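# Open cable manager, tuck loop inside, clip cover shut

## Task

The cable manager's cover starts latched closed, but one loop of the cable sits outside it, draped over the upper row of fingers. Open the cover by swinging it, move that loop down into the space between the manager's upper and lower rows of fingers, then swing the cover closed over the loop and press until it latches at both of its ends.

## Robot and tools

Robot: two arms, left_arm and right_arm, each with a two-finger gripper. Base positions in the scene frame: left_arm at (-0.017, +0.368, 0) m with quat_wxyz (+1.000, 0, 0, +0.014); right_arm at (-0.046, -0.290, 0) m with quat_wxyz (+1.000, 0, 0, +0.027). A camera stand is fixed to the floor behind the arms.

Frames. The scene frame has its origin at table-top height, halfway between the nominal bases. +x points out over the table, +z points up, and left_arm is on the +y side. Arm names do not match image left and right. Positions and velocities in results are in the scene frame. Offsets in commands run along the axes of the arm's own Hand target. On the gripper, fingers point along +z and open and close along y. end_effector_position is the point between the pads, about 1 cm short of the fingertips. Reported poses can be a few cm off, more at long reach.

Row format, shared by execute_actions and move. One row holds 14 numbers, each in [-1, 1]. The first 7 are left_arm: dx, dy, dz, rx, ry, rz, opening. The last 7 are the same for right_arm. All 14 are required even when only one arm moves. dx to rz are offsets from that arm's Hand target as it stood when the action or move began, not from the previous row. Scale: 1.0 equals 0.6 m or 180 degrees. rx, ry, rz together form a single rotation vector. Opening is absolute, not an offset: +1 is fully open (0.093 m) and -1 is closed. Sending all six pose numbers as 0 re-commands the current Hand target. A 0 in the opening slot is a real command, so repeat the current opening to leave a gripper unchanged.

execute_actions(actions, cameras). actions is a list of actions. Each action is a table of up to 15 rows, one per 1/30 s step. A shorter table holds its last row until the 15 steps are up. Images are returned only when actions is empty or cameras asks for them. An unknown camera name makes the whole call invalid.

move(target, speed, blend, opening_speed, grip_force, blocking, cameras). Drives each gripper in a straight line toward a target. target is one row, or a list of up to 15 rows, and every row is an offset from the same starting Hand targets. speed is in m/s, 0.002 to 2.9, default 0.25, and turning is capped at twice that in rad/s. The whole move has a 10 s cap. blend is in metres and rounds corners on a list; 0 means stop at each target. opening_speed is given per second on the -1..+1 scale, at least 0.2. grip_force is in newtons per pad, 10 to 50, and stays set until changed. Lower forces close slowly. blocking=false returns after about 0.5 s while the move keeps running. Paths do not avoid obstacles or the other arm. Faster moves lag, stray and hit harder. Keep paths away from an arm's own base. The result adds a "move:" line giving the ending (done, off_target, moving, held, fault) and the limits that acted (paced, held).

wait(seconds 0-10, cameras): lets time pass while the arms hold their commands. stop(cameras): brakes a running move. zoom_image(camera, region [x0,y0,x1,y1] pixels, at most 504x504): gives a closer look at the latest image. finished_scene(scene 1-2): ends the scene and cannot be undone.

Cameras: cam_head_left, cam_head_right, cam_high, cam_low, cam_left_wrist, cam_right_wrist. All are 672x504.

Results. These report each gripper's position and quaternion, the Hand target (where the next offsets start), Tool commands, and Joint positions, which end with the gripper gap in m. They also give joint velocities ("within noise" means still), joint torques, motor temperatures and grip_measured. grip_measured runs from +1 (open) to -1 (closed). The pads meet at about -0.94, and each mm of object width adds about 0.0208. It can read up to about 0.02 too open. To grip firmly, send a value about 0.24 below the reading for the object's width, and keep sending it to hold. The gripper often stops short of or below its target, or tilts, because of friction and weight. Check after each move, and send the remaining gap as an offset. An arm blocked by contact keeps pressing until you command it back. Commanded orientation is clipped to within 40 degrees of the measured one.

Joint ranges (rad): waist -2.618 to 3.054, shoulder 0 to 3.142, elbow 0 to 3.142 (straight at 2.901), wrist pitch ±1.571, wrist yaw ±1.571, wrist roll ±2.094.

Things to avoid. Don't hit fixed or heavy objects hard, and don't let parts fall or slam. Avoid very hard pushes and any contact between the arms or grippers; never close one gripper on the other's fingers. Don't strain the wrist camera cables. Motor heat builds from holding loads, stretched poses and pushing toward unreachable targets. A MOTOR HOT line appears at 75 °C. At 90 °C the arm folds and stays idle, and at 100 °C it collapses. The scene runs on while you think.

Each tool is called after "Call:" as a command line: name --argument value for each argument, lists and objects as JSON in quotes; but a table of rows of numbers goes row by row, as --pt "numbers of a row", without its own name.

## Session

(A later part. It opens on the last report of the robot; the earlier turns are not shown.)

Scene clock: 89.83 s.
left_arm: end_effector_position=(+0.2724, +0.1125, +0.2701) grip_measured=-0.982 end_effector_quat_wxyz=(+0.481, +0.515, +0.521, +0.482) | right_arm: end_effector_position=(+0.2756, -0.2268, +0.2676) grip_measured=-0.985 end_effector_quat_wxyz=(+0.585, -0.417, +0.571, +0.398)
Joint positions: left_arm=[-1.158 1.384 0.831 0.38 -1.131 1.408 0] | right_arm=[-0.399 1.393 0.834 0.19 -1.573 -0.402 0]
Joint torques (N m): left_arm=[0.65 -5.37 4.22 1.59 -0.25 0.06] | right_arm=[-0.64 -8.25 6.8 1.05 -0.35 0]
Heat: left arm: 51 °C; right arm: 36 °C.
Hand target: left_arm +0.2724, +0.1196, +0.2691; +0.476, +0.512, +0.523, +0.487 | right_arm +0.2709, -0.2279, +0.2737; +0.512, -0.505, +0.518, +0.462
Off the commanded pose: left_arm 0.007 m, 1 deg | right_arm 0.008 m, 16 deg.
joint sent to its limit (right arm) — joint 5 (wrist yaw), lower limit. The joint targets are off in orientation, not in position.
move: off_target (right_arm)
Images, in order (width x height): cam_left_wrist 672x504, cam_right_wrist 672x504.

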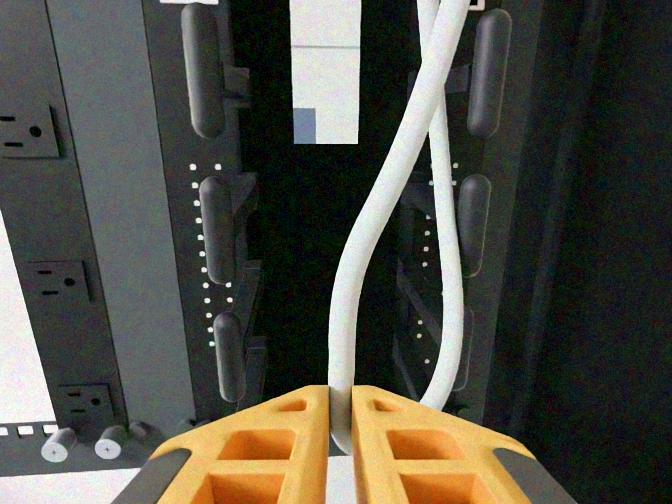

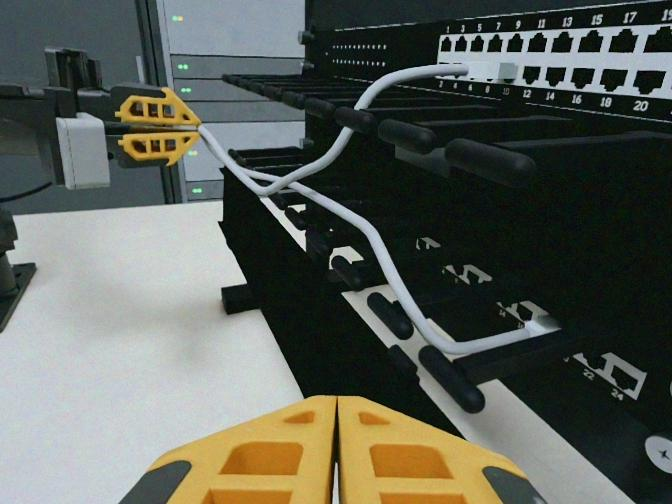

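Call:
move --pt "0.02 0.02 0.0 0 0 0 -1 0 0 0 0 0 0 -1" --pt "0.04 0.022 0.1 0 0 0 -1 0 0 0 0 0 0 -1" --pt "0.06 0.018 0.2 0 0 0 -1 0 0 0 0 0 0 -1" --speed 0.1 --blend '[0.01,0.01,0]' --cameras '["cam_left_wrist","cam_right_wrist","cam_high"]'

Call:
zoom_image --camera "cam_high" --region '[220, 80, 420, 350]'

Call:
zoom_image --camera "cam_right_wrist" --region '[120, 40, 370, 220]'

Scene clock: 92.03 s.
left_arm: end_effector_position=(+0.3795, +0.1510, +0.2630) grip_measured=-0.982 end_effector_quat_wxyz=(+0.483, +0.518, +0.524, +0.473) | right_arm: end_effector_position=(+0.2756, -0.2268, +0.2676) grip_measured=-0.985 end_effector_quat_wxyz=(+0.585, -0.417, +0.571, +0.398)
Joint positions: left_arm=[-0.786 1.517 0.907 0.493 -0.75 1.475 0] | right_arm=[-0.399 1.393 0.834 0.19 -1.573 -0.402 0]
Joint torques (N m): left_arm=[2.95 -3.88 8.53 1.77 -0.09 0.31] | right_arm=[-0.72 -8.27 6.79 1.05 -0.37 0.03]
Heat: left arm: 51 °C; right arm: 36 °C.
Hand target: left_arm +0.3920, +0.1584, +0.2713; +0.476, +0.512, +0.523, +0.487 | right_arm +0.2709, -0.2279, +0.2737; +0.512, -0.505, +0.518, +0.462
Off the commanded pose: left_arm 0.017 m, 2 deg | right_arm 0.008 m, 16 deg.
joint sent to its limit (right arm) — joint 5 (wrist yaw), lower limit. The joint targets are off in orientation, not in position.
move: off_target (left_arm, right_arm); blend cut to 0.0085 m at target 1
Images, in order (width x height): cam_high 672x504, cam_left_wrist 672x504, cam_right_wrist 672x504.

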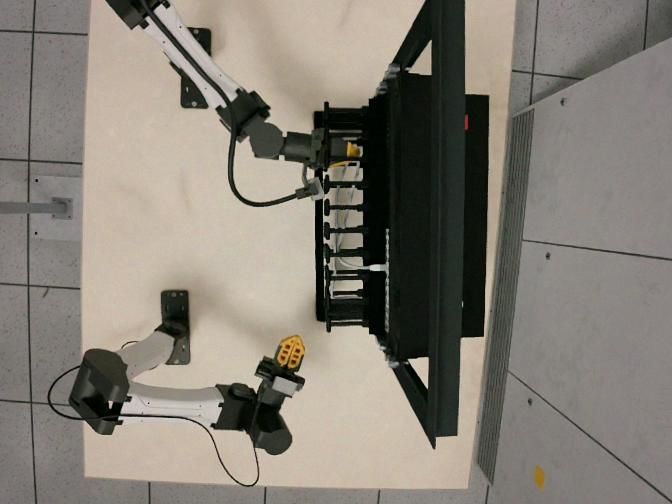

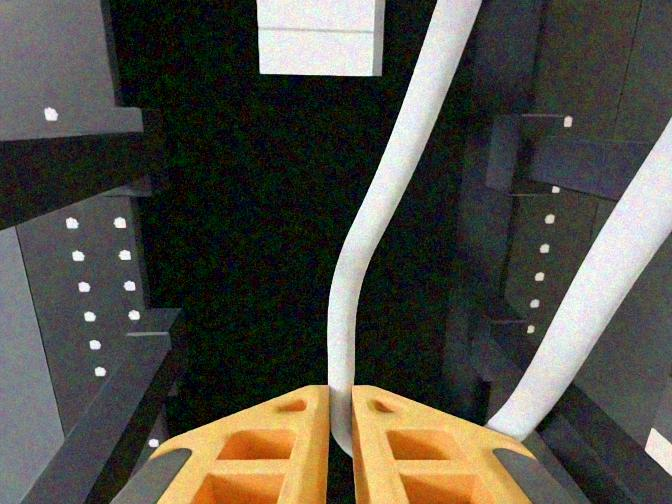

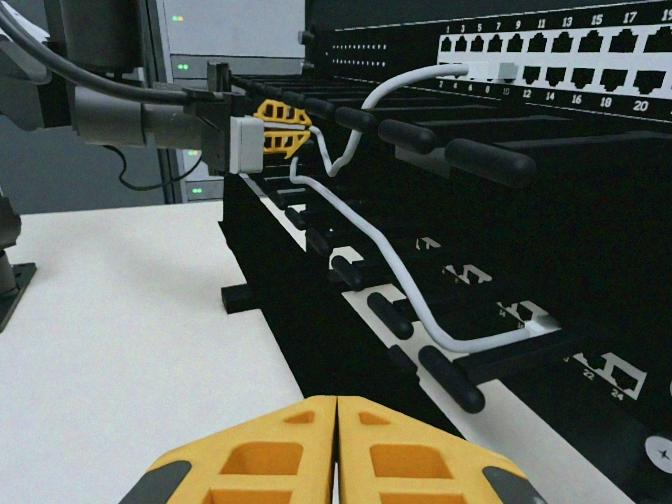

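Scaled by 1.867 from the camera's 672x504 image, which has a finer 960x720 frame.

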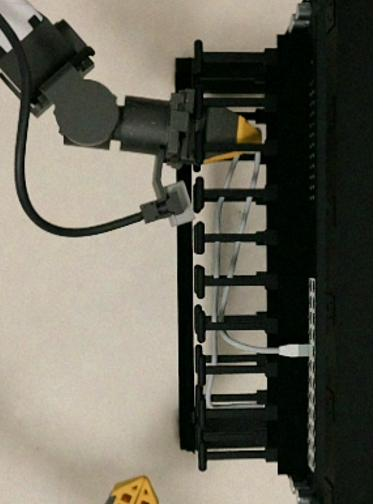

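Scaled by 2.016 from the camera's 672x504 image, which has a finer 960x720 frame.

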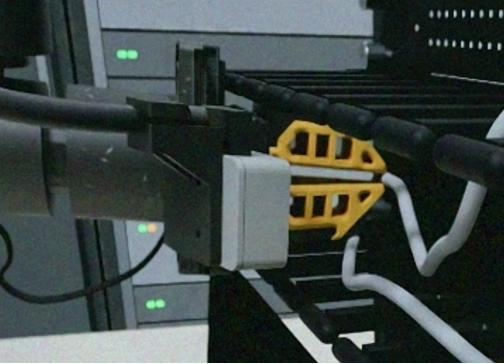

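Call:
move --pt "0.02 0.0 0.0 0 0 0 -1 0 0 0 0 0 0 -1" --pt "0.0 0.0 0.0 0 0 0 -0.75 0 0 0 0 0 0 -1" --pt "-0.01 0.0 -0.1 0 0 0 -0.75 0 0 0 0 0 0 -1" --pt "-0.04 0.0 -0.26 0 0 0 -0.9 0 0 0 0 0 0 -1" --speed 0.12 --blend '[0,0,0.01,0]' --cameras '["cam_left_wrist","cam_right_wrist","cam_high"]'

Call:
zoom_image --camera "cam_high" --region '[220, 80, 420, 350]'

Call:
zoom_image --camera "cam_right_wrist" --region '[120, 40, 370, 220]'

Scene clock: 96.87 s.
left_arm: end_effector_position=(+0.2389, +0.1259, +0.2743) grip_measured=-0.898 end_effector_quat_wxyz=(+0.466, +0.528, +0.513, +0.491) | right_arm: end_effector_position=(+0.2756, -0.2268, +0.2676) grip_measured=-0.985 end_effector_quat_wxyz=(+0.585, -0.417, +0.571, +0.398)
Joint positions: left_arm=[-1.254 1.273 0.796 0.227 -1.228 1.374 0.002] | right_arm=[-0.399 1.393 0.834 0.19 -1.573 -0.402 0]
Joint torques (N m): left_arm=[-0.05 -5.35 5.91 1.56 -0.36 -0.2] | right_arm=[-0.65 -8.27 6.8 1.05 -0.37 0]
Heat: left arm: 51 °C; right arm: 36 °C.
Hand target: left_arm +0.2370, +0.1308, +0.2825; +0.476, +0.512, +0.523, +0.487 | right_arm +0.2709, -0.2279, +0.2737; +0.512, -0.505, +0.518, +0.462
Off the commanded pose: left_arm 0.010 m, 2 deg | right_arm 0.008 m, 16 deg.
joint sent to its limit (right arm) — joint 5 (wrist yaw), lower limit. The joint targets are off in orientation, not in position.
move: off_target (right_arm); target 2's new opening was sent with left_arm's hand 0.017 m and 2 deg from that target
Images, in order (width x height): cam_high 672x504, cam_left_wrist 672x504, cam_right_wrist 672x504.

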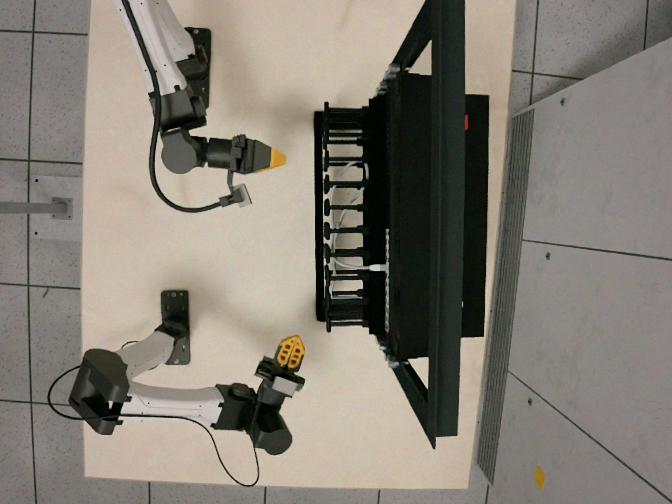

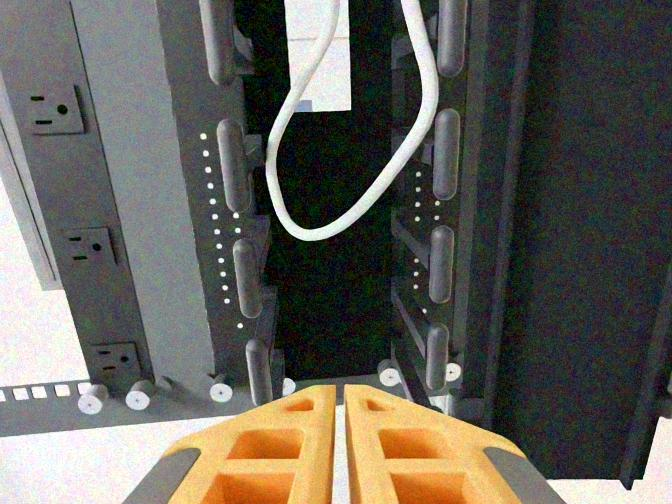

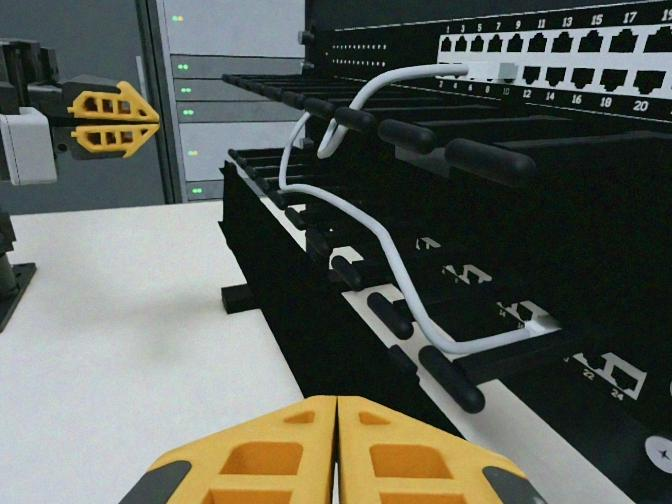

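Scaled by 1.867 from the camera's 672x504 image, which has a finer 960x720 frame.

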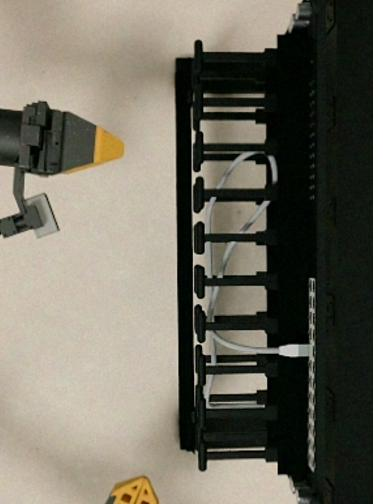

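Scaled by 2.016 from the camera's 672x504 image, which has a finer 960x720 frame.

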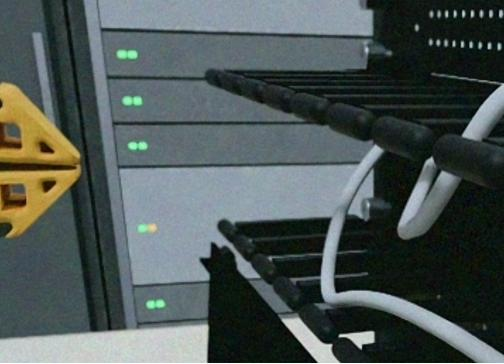

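Call:
move --pt "-0.085 -0.02 0.08 0 0 0 -1 0 0 0 0 0 0 -1" --pt "-0.085 -0.02 0.15 0 0 0 -1 0 0 0 0 0 0 -1" --pt "-0.085 -0.017 0.24 0 0 0 -1 0 0 0 0 0 0 -1" --pt "-0.085 -0.02 0.08 0 0 0 -1 0 0 0 0 0 0 -1" --speed 0.12 --blend '[0.02,0.01,0,0]' --cameras '["cam_left_wrist","cam_right_wrist","cam_high"]'

Call:
zoom_image --camera "cam_high" --region '[280, 80, 400, 350]'

Call:
zoom_image --camera "cam_right_wrist" --region '[200, 60, 600, 420]'

Scene clock: 101.03 s.
left_arm: end_effector_position=(+0.2880, +0.0738, +0.2587) grip_measured=-0.992 end_effector_quat_wxyz=(+0.467, +0.527, +0.513, +0.490) | right_arm: end_effector_position=(+0.2756, -0.2268, +0.2676) grip_measured=-0.985 end_effector_quat_wxyz=(+0.585, -0.417, +0.571, +0.398)
Joint positions: left_arm=[-1.166 1.563 0.958 0.404 -1.141 1.425 0] | right_arm=[-0.399 1.393 0.834 0.19 -1.573 -0.402 0]
Joint torques (N m): left_arm=[0.12 -8.08 4.89 1.7 -0.3 -0.21] | right_arm=[-0.68 -8.24 6.75 1.03 -0.36 0.02]
Heat: left arm: 51 °C; right arm: 36 °C.
Hand target: left_arm +0.2851, +0.0809, +0.2671; +0.476, +0.512, +0.523, +0.487 | right_arm +0.2709, -0.2279, +0.2737; +0.512, -0.505, +0.518, +0.462
Off the commanded pose: left_arm 0.011 m, 2 deg | right_arm 0.008 m, 16 deg.
joint sent to its limit (right arm) — joint 5 (wrist yaw), lower limit. The joint targets are off in orientation, not in position.
move: off_target (left_arm, right_arm)
Images, in order (width x height): cam_high 672x504, cam_left_wrist 672x504, cam_right_wrist 672x504.

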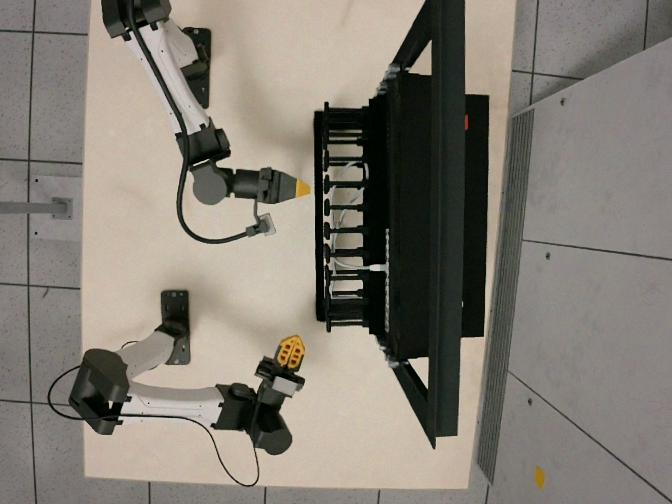

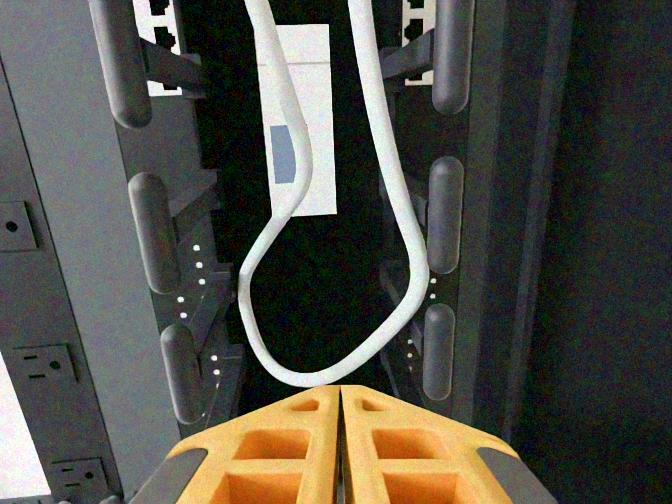

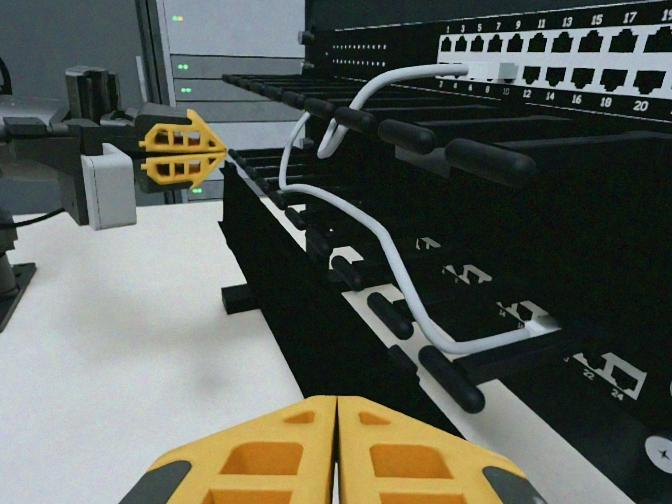

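Scaled by 1.867 from the camera's 672x504 image, which has a finer 960x720 frame.

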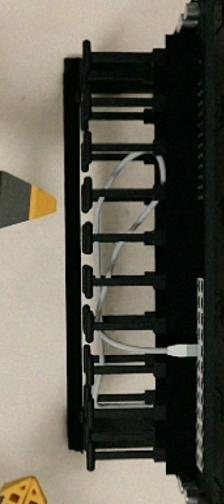

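Scaled by 1.260 from the camera's 672x504 image, which has a finer 960x720 frame.

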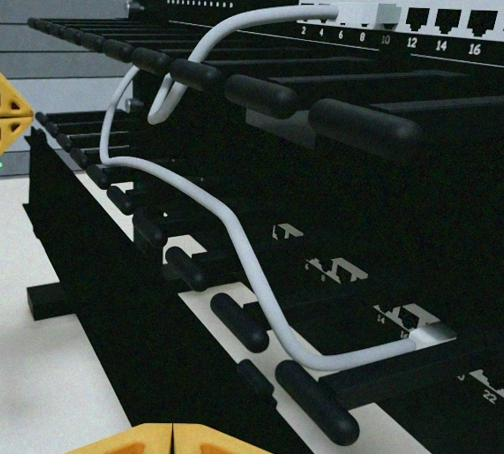

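Call:
move --pt "-0.085 -0.02 -0.06 0 0 0 -1 0.12 -0.01 -0.11 0 0 0 -1" --pt "-0.085 -0.02 -0.06 0 0 0 -1 0.15 -0.08 -0.08 0 0 0 -1" --pt "-0.085 -0.02 -0.06 0 0 0 -1 0.152 -0.105 0.0 0 0 0 -1" --speed 0.15 --blend '[0.02,0.01,0]' --cameras '["cam_left_wrist","cam_right_wrist","cam_high","cam_low"]'

Scene clock: 104.20 s.
left_arm: end_effector_position=(+0.2487, +0.0330, +0.2452) grip_measured=-0.992 end_effector_quat_wxyz=(+0.463, +0.530, +0.511, +0.493) | right_arm: end_effector_position=(+0.3314, -0.2344, +0.1780) grip_measured=-0.985 end_effector_quat_wxyz=(+0.568, -0.413, +0.573, +0.422)
Joint positions: left_arm=[-1.318 1.671 1.047 0.316 -1.289 1.324 0] | right_arm=[-0.365 1.801 0.924 0.256 -1.575 -0.606 0]
Joint torques (N m): left_arm=[-0.14 -5.9 8.34 1.55 -0.36 -0.16] | right_arm=[-0.05 -8.24 8.35 1.2 -0.46 -0.22]
Heat: left arm: 52 °C; right arm: 36 °C.
Hand target: left_arm +0.2495, +0.0291, +0.2576; +0.476, +0.512, +0.523, +0.487 | right_arm +0.3369, -0.2364, +0.1850; +0.512, -0.505, +0.518, +0.462
Off the commanded pose: left_arm 0.013 m, 3 deg | right_arm 0.009 m, 15 deg.
joint sent to its limit (right arm) — joint 5 (wrist yaw), lower limit. The joint targets are off in orientation, not in position.
move: off_target (left_arm, right_arm)
Images, in order (width x height): cam_high 672x504, cam_low 672x504, cam_left_wrist 672x504, cam_right_wrist 672x504.

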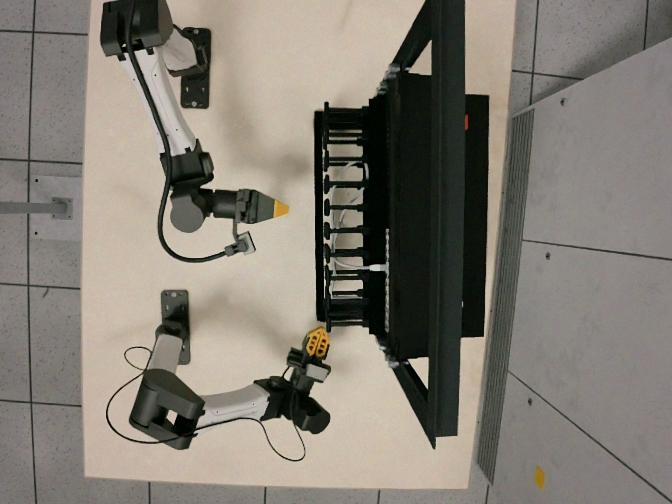

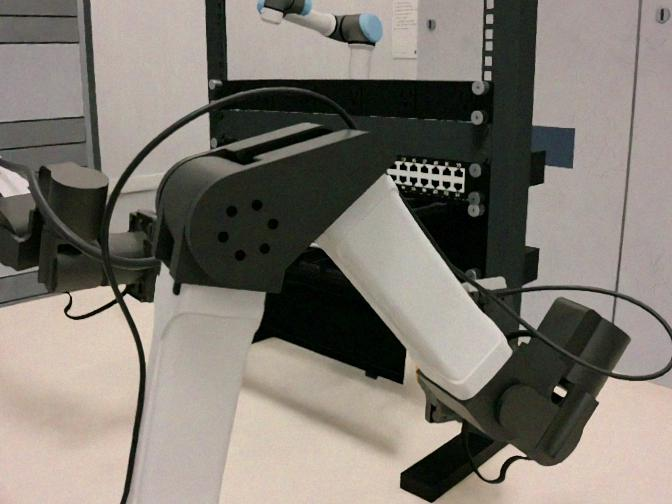

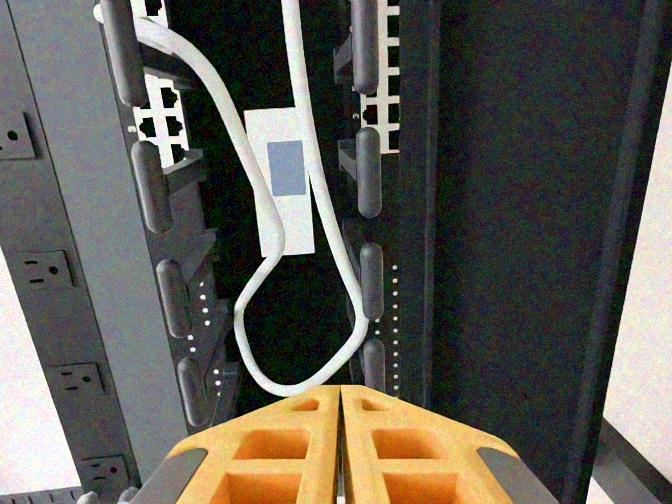

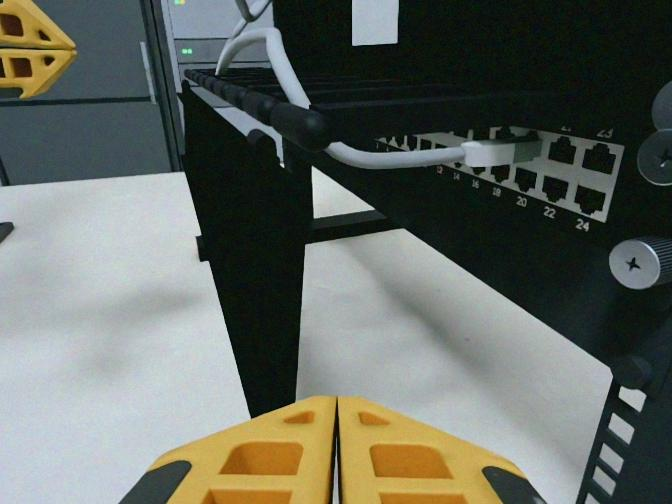

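Call:
move --pt "-0.02 0 -0.1 0 0 0 -1 0 -0.008 0.1 0 0 0 -1" --speed 0.12 --cameras '["cam_right_wrist","cam_high"]'

Scene clock: 106.67 s.
left_arm: end_effector_position=(+0.1900, +0.0193, +0.2504) grip_measured=-0.992 end_effector_quat_wxyz=(+0.469, +0.529, +0.507, +0.493) | right_arm: end_effector_position=(+0.3488, -0.1989, +0.1765) grip_measured=-0.985 end_effector_quat_wxyz=(+0.550, -0.449, +0.549, +0.442)
Joint positions: left_arm=[-1.489 1.68 1.155 -0.084 -1.442 1.011 0] | right_arm=[-0.256 1.882 1.025 0.256 -1.562 -0.608 0]
Joint torques (N m): left_arm=[-0.06 -5.75 8.29 1.3 -0.57 -0.22] | right_arm=[4.93 -9.29 7.91 1.03 -0.58 -0.23]
Heat: left arm: 52 °C; right arm: 36 °C.
Hand target: left_arm +0.1900, +0.0158, +0.2619; +0.476, +0.512, +0.523, +0.487 | right_arm +0.3456, -0.1770, +0.1824; +0.512, -0.505, +0.518, +0.462
Off the commanded pose: left_arm 0.012 m, 3 deg | right_arm 0.023 m, 9 deg.
joint sent to its limit (right arm) — joint 5 (wrist yaw), lower limit. The joint targets are off in orientation, not in position.
move: off_target (left_arm, right_arm)
Images, in order (width x height): cam_high 672x504, cam_right_wrist 672x504.

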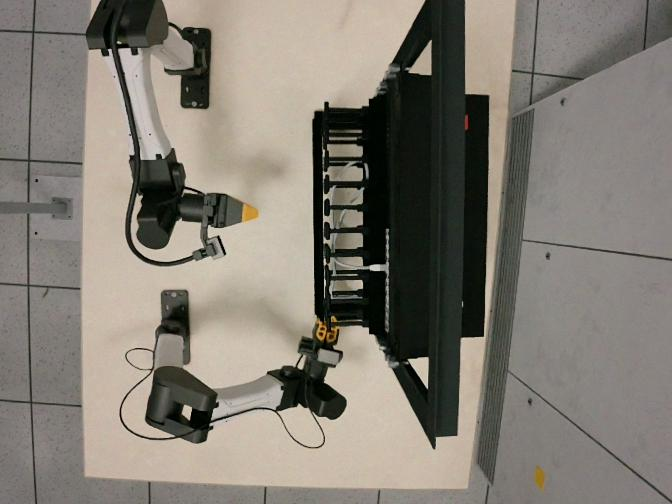

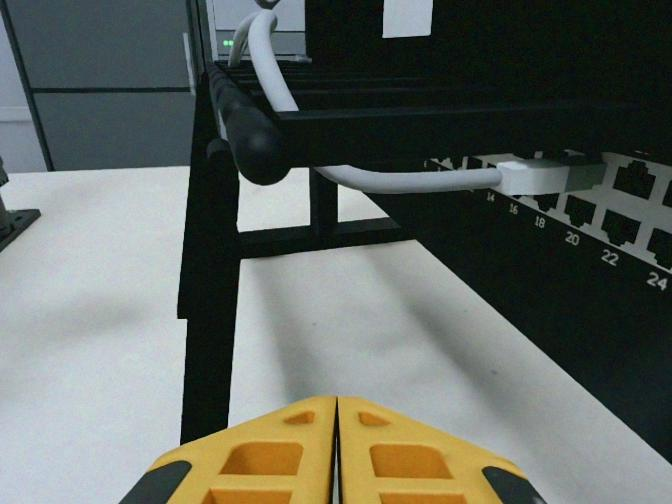

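Call:
move --pt "-0.02 0 -0.1 0 0 0 -1 0 0.01 -0.025 0 0 0 -1" --pt "-0.02 0 -0.1 0 0 0 -1 0.003 0.08 -0.012 0 0 0 -1" --pt "-0.02 0 -0.1 0 0 0 -1 -0.022 0.13 -0.008 0 0 0 -1" --pt "-0.02 0 -0.1 0 0 0 -1 -0.067 0.16 -0.008 0 0 0 -1" --pt "-0.02 0 -0.1 0 0 0 -1 -0.105 0.176 -0.005 0 0 0 -1" --speed 0.13 --blend '[0,0.01,0.01,0.01,0]' --cameras '["cam_right_wrist","cam_high","cam_head_left","cam_low","cam_left_wrist"]'

Scene clock: 110.20 s.
left_arm: end_effector_position=(+0.1304, +0.0047, +0.2552) grip_measured=-0.992 end_effector_quat_wxyz=(+0.504, +0.527, +0.473, +0.494) | right_arm: end_effector_position=(+0.2419, -0.1733, +0.2295) grip_measured=-0.985 end_effector_quat_wxyz=(+0.545, -0.452, +0.545, +0.449)
Joint positions: left_arm=[-1.659 1.707 1.188 -0.221 -1.564 0.874 0] | right_arm=[-0.242 1.372 0.713 0.091 -1.566 -0.572 0]
Joint torques (N m): left_arm=[0.23 -6.06 7.83 1.23 -0.65 -0.11] | right_arm=[0.9 -7.83 8.18 0.98 -0.53 -0.04]
Heat: left arm: 52 °C; right arm: 36 °C.
Hand target: left_arm +0.1304, +0.0024, +0.2663; +0.476, +0.512, +0.523, +0.487 | right_arm +0.2378, -0.1702, +0.2413; +0.512, -0.505, +0.518, +0.462
Off the commanded pose: left_arm 0.011 m, 7 deg | right_arm 0.013 m, 8 deg.
joint sent to its limit (right arm) — joint 5 (wrist yaw), lower limit. The joint targets are off in orientation, not in position.
move: off_target (left_arm, right_arm)
Images, in order (width x height): cam_head_left 672x504, cam_high 672x504, cam_low 672x504, cam_left_wrist 672x504, cam_right_wrist 672x504.

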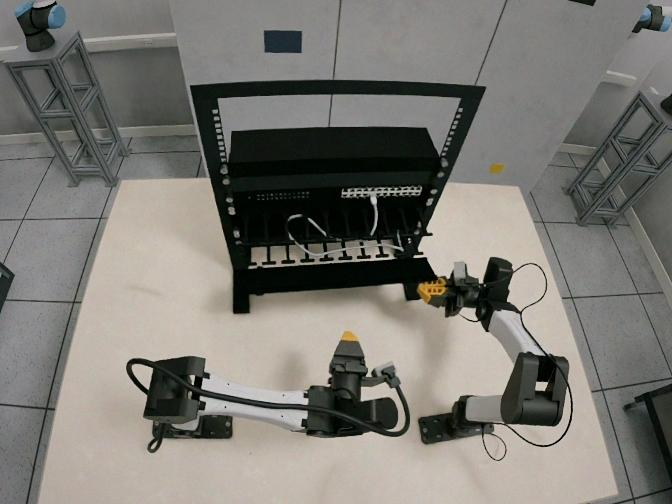

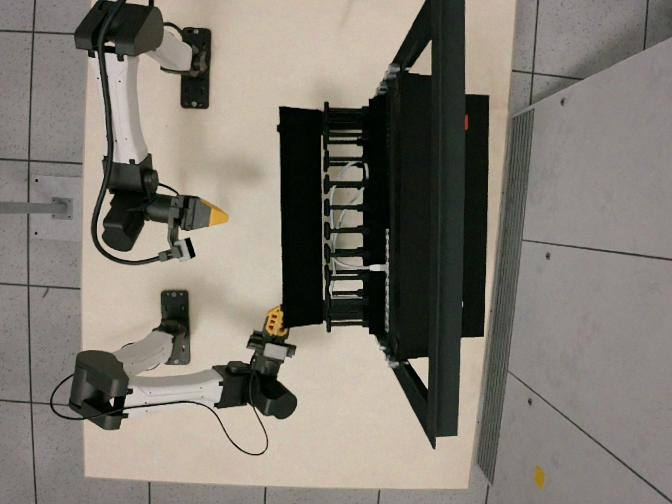

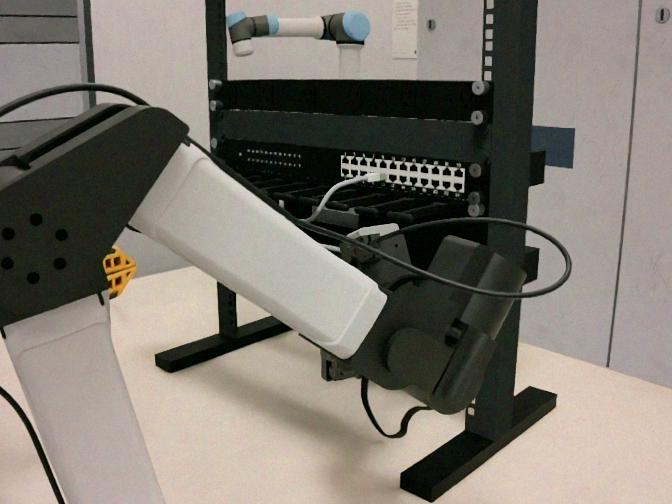

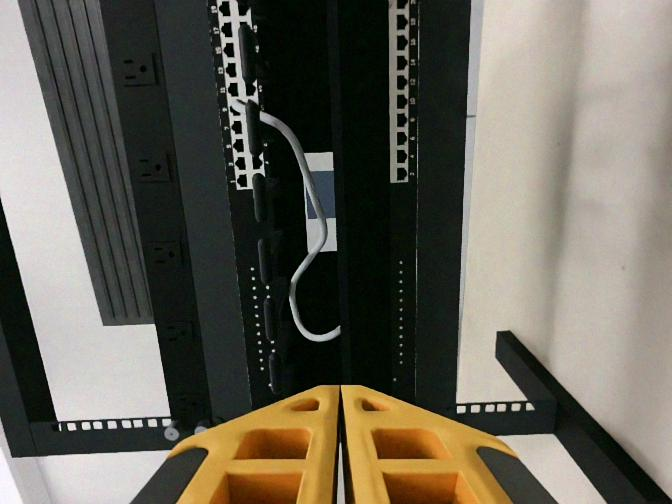

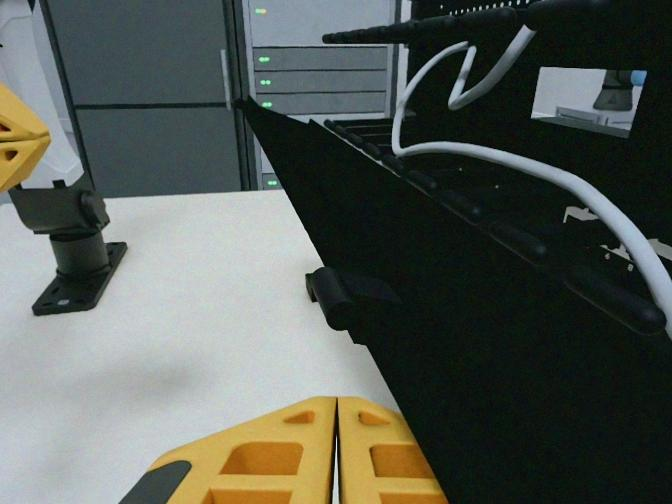

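Call:
move --pt "0 0 0 0 0 0 -1 -0.059 -0.017 0.02 0 0 0 -1" --pt "0 0 0 0 0 0 -1 -0.113 -0.055 0.02 0 0 0 -1" --speed 0.1 --blend '[0.015,0]' --cameras '["cam_right_wrist","cam_high","cam_head_left"]'

Scene clock: 113.03 s.
left_arm: end_effector_position=(+0.1304, +0.0047, +0.2552) grip_measured=-0.992 end_effector_quat_wxyz=(+0.504, +0.527, +0.473, +0.494) | right_arm: end_effector_position=(+0.2677, -0.1588, +0.3023) grip_measured=-0.985 end_effector_quat_wxyz=(+0.535, -0.477, +0.522, +0.462)
Joint positions: left_arm=[-1.659 1.707 1.188 -0.221 -1.564 0.874 0] | right_arm=[-0.176 1.417 1.001 0.023 -1.574 -0.42 0]
Joint torques (N m): left_arm=[0.2 -6.08 7.86 1.2 -0.64 -0.11] | right_arm=[0.65 -5.7 9.66 1.09 -0.36 0.06]
Heat: left arm: 52 °C; right arm: 36 °C.
Hand target: left_arm +0.1304, +0.0024, +0.2663; +0.476, +0.512, +0.523, +0.487 | right_arm +0.2691, -0.1568, +0.3096; +0.512, -0.505, +0.518, +0.462
Off the commanded pose: left_arm 0.011 m, 7 deg | right_arm 0.008 m, 4 deg.
joint sent to its limit (right arm) — joint 5 (wrist yaw), lower limit. The joint targets are off in orientation, not in position.
move: off_target (left_arm, right_arm)
Images, in order (width x height): cam_head_left 672x504, cam_high 672x504, cam_right_wrist 672x504.

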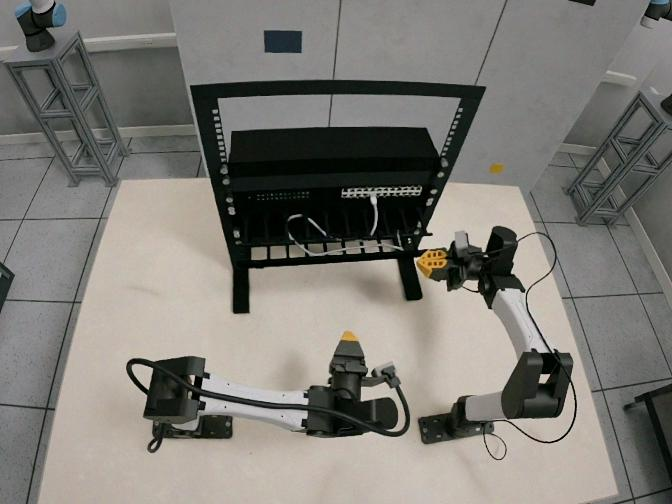

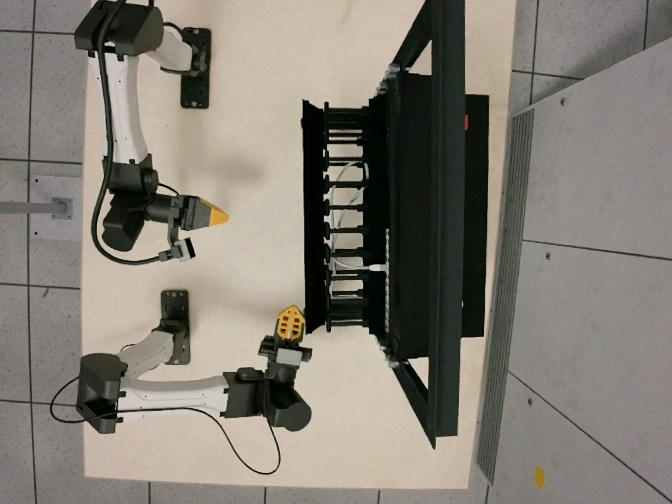

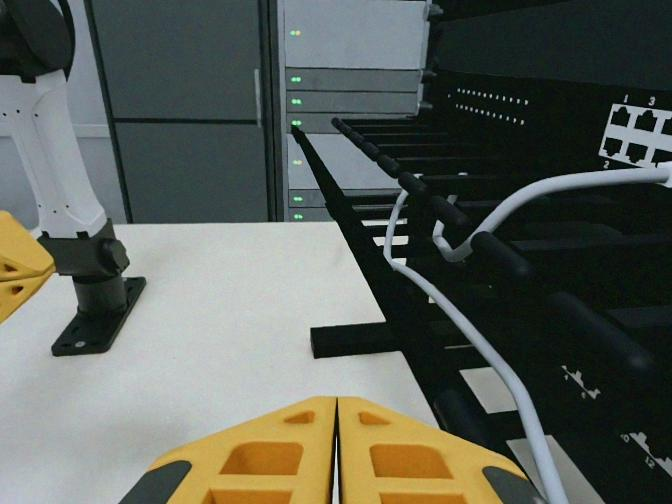

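Call:
move --pt "0 0 0 0 0 0 -1 -0.015 -0.04 0.01 0 0 0 -1" --pt "0 0 0 0 0 0 -1 -0.012 -0.065 0.01 0 0 0 -1" --speed 0.08 --blend '[0.01,0]' --cameras '["cam_right_wrist","cam_high"]'

Call:
zoom_image --camera "cam_high" --region '[220, 80, 420, 350]'

Scene clock: 114.30 s.
left_arm: end_effector_position=(+0.1304, +0.0047, +0.2552) grip_measured=-0.992 end_effector_quat_wxyz=(+0.504, +0.527, +0.473, +0.494) | right_arm: end_effector_position=(+0.3040, -0.1553, +0.3101) grip_measured=-0.985 end_effector_quat_wxyz=(+0.525, -0.479, +0.518, +0.476)
Joint positions: left_arm=[-1.659 1.707 1.188 -0.221 -1.564 0.874 0] | right_arm=[-0.152 1.569 1.167 0.023 -1.582 -0.388 0]
Joint torques (N m): left_arm=[0.34 -6.12 7.6 1.25 -0.65 -0.14] | right_arm=[0.59 -7.01 9.98 1.25 -0.24 0.05]
Heat: left arm: 53 °C; right arm: 37 °C.
Hand target: left_arm +0.1304, +0.0024, +0.2663; +0.476, +0.512, +0.523, +0.487 | right_arm +0.3082, -0.1529, +0.3182; +0.512, -0.505, +0.518, +0.462
Off the commanded pose: left_arm 0.011 m, 7 deg | right_arm 0.009 m, 4 deg.
joint read past its limit (right arm) — joint 5 (wrist yaw), lower limit.
move: off_target (left_arm, right_arm); blend cut to 0.0076 m at target 1
Images, in order (width x height): cam_high 672x504, cam_right_wrist 672x504.

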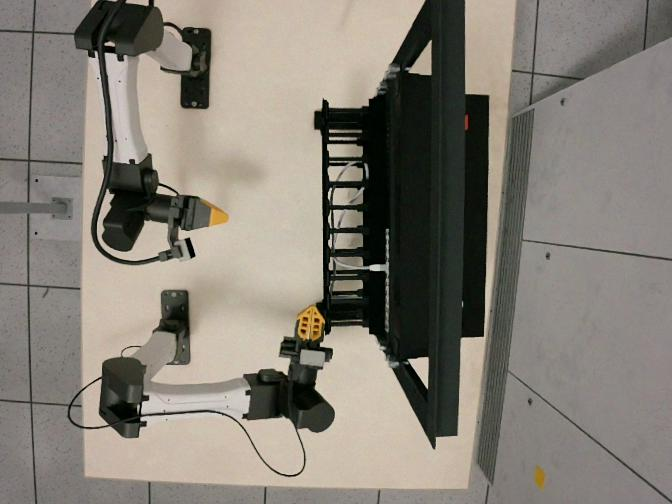

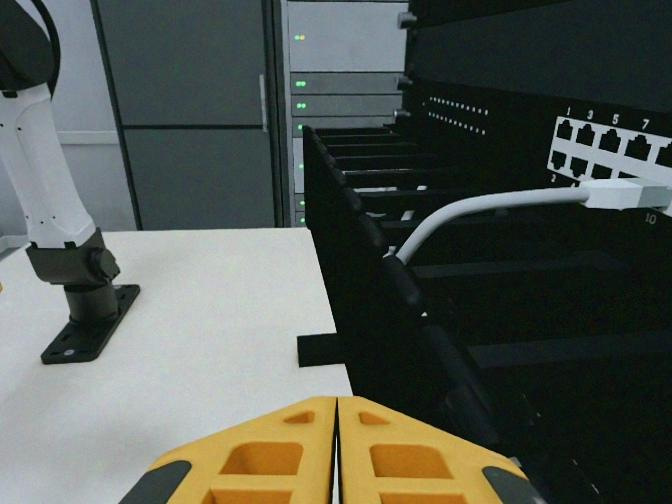

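Scaled by 1.867 from the camera's 672x504 image, which has a finer 960x720 frame.

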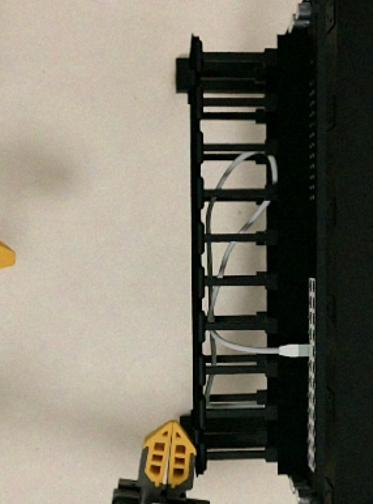

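Call:
move --pt "0.15 0.06 0.08 0 0 0 -1 0 -0.01 0 0 0 0 -1" --pt "0.285 0.1 0.18 0 0 0 -1 0 -0.02 0 0 0 0 -1" --pt "0.285 0.1 0.3 0 0 0 -1 0 -0.03 0 0 0 0 -1" --pt "0.285 0.1 0.36 0 0 0 -1 0 -0.05 0 0 0 0 -1" --speed 0.15 --blend '[0.03,0.02,0.01,0]' --cameras '["cam_right_wrist","cam_high","cam_left_wrist"]'

Call:
zoom_image --camera "cam_high" --region '[220, 80, 420, 350]'

Scene clock: 118.27 s.
left_arm: end_effector_position=(+0.3036, +0.1880, +0.3060) grip_measured=-0.992 end_effector_quat_wxyz=(+0.439, +0.518, +0.534, +0.504) | right_arm: end_effector_position=(+0.3056, -0.1555, +0.3141) grip_measured=-0.985 end_effector_quat_wxyz=(+0.492, -0.440, +0.550, +0.512)
Joint positions: left_arm=[-0.93 1.196 0.872 0.132 -0.976 1.465 0] | right_arm=[-0.152 1.628 1.344 -0.519 -1.582 -0.673 0]
Joint torques (N m): left_arm=[9.22 3.81 8.29 3.01 1.4 0.27] | right_arm=[0.38 -1.43 13.15 2.4 -0.26 -0.14]
Heat: left arm: 53 °C; right arm: 37 °C.
Hand target: left_arm +0.3463, +0.1784, +0.3106; +0.476, +0.512, +0.523, +0.487 | right_arm +0.3381, -0.1548, +0.3192; +0.512, -0.505, +0.519, +0.462
Off the commanded pose: left_arm 0.044 m, 5 deg | right_arm 0.033 m, 10 deg.
joint read past its limit (right arm) — joint 5 (wrist yaw), lower limit.
move: off_target (left_arm, right_arm)
Images, in order (width x height): cam_high 672x504, cam_left_wrist 672x504, cam_right_wrist 672x504.

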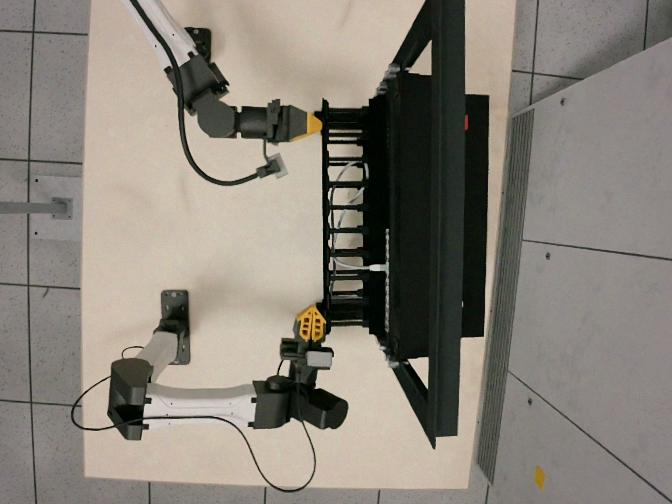

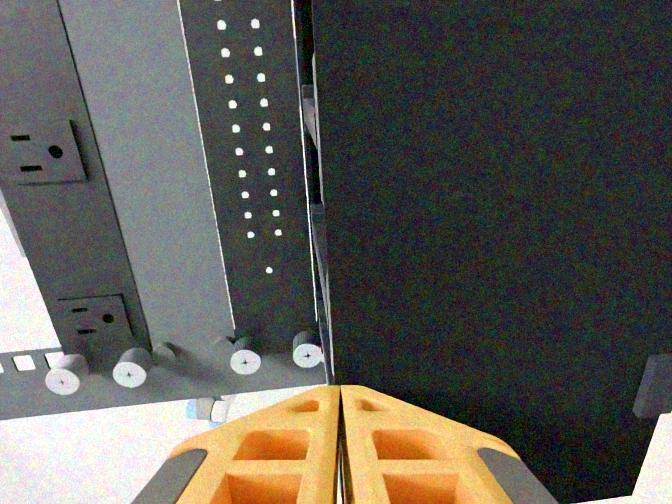

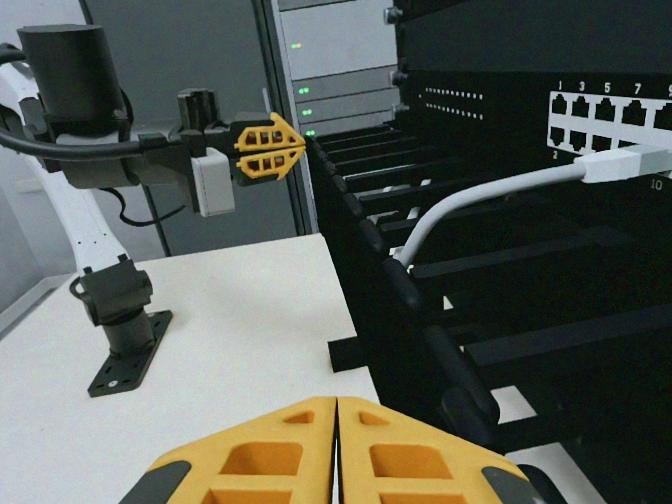

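Scaled by 1.867 from the camera's 672x504 image, which has a finer 960x720 frame.

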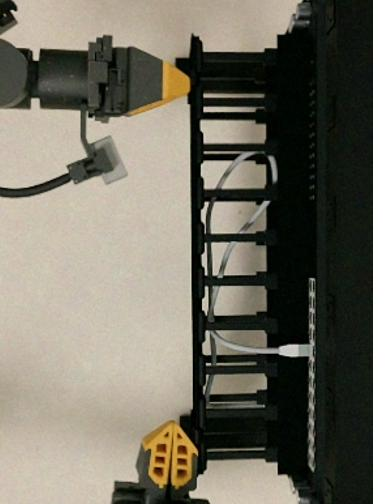

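Call:
move --pt "0 0 0 0 0 0 -1 0 0.065 -0.02 0 0 0 -1" --pt "0 0 0 0 0 0 -1 0 0.065 -0.16 0 0 0 -1" --pt "0 0 0 0 0 0 -1 -0.01 0.025 -0.155 0 0 0 0" --speed 0.15 --blend '[0.01,0.0,0]' --cameras '["cam_right_wrist","cam_high","cam_low"]'

Call:
zoom_image --camera "cam_high" --region '[220, 80, 420, 350]'

Scene clock: 122.43 s.
left_arm: end_effector_position=(+0.3036, +0.1880, +0.3060) grip_measured=-0.992 end_effector_quat_wxyz=(+0.439, +0.518, +0.534, +0.504) | right_arm: end_effector_position=(+0.3131, -0.2470, +0.3207) grip_measured=-0.002 end_effector_quat_wxyz=(+0.585, -0.404, +0.577, +0.403)
Joint positions: left_arm=[-0.93 1.196 0.872 0.132 -0.976 1.465 0] | right_arm=[-0.419 1.561 1.298 -0.526 -1.582 -0.796 0.045]
Joint torques (N m): left_arm=[9.13 3.82 8.55 3 1.41 0.22] | right_arm=[0.64 -7.02 9.85 1.11 -0.47 0.05]
Motor temperatures (°C): left_arm=[30 41 54 39 29 28 29] | right_arm=[30 34 38 37 30 30 28]
Heat: left arm: 54 °C; right arm: 38 °C.
Hand target: left_arm +0.3463, +0.1784, +0.3106; +0.476, +0.512, +0.523, +0.487 | right_arm +0.3170, -0.2462, +0.3293; +0.512, -0.506, +0.518, +0.462
Off the commanded pose: left_arm 0.044 m, 5 deg | right_arm 0.009 m, 17 deg.
joint read past its limit (right arm) — joint 5 (wrist yaw), lower limit.
joint sent to its limit (right arm) — joint 5 (wrist yaw), lower limit. The joint targets are off in orientation, not in position.
move: off_target (left_arm, right_arm); target 3's new opening was sent with right_arm's hand 0.009 m and 17 deg from that target
Images, in order (width x height): cam_high 672x504, cam_low 672x504, cam_right_wrist 672x504.

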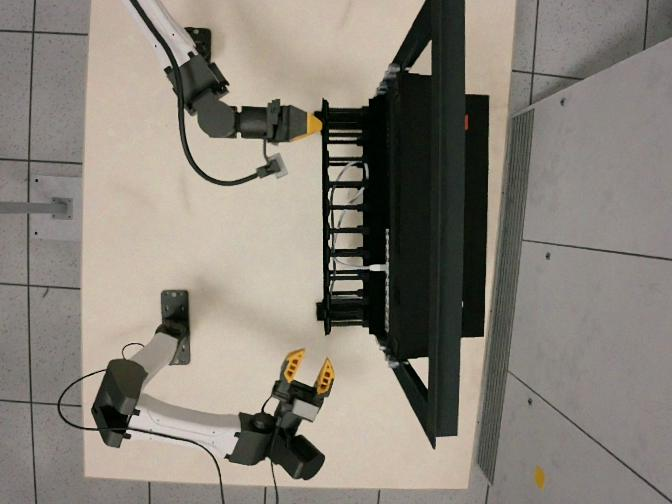

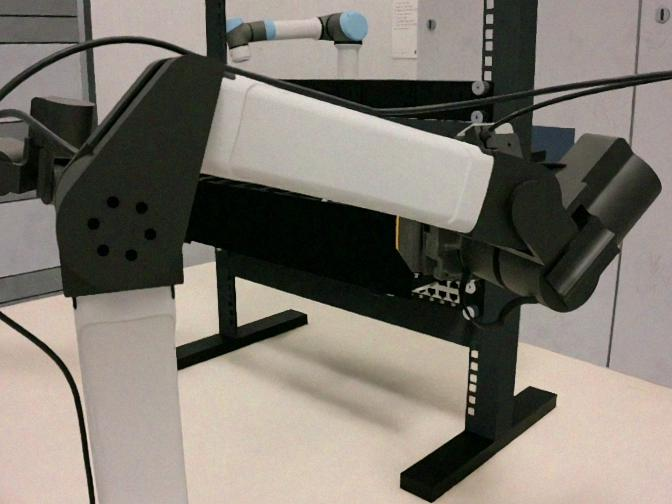

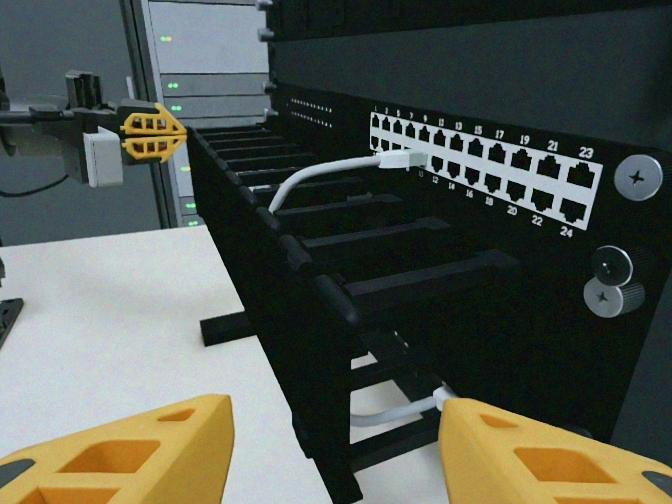

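Scaled by 1.867 from the camera's 672x504 image, which has a finer 960x720 frame.

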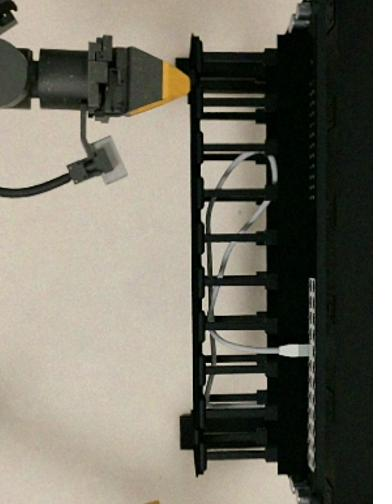

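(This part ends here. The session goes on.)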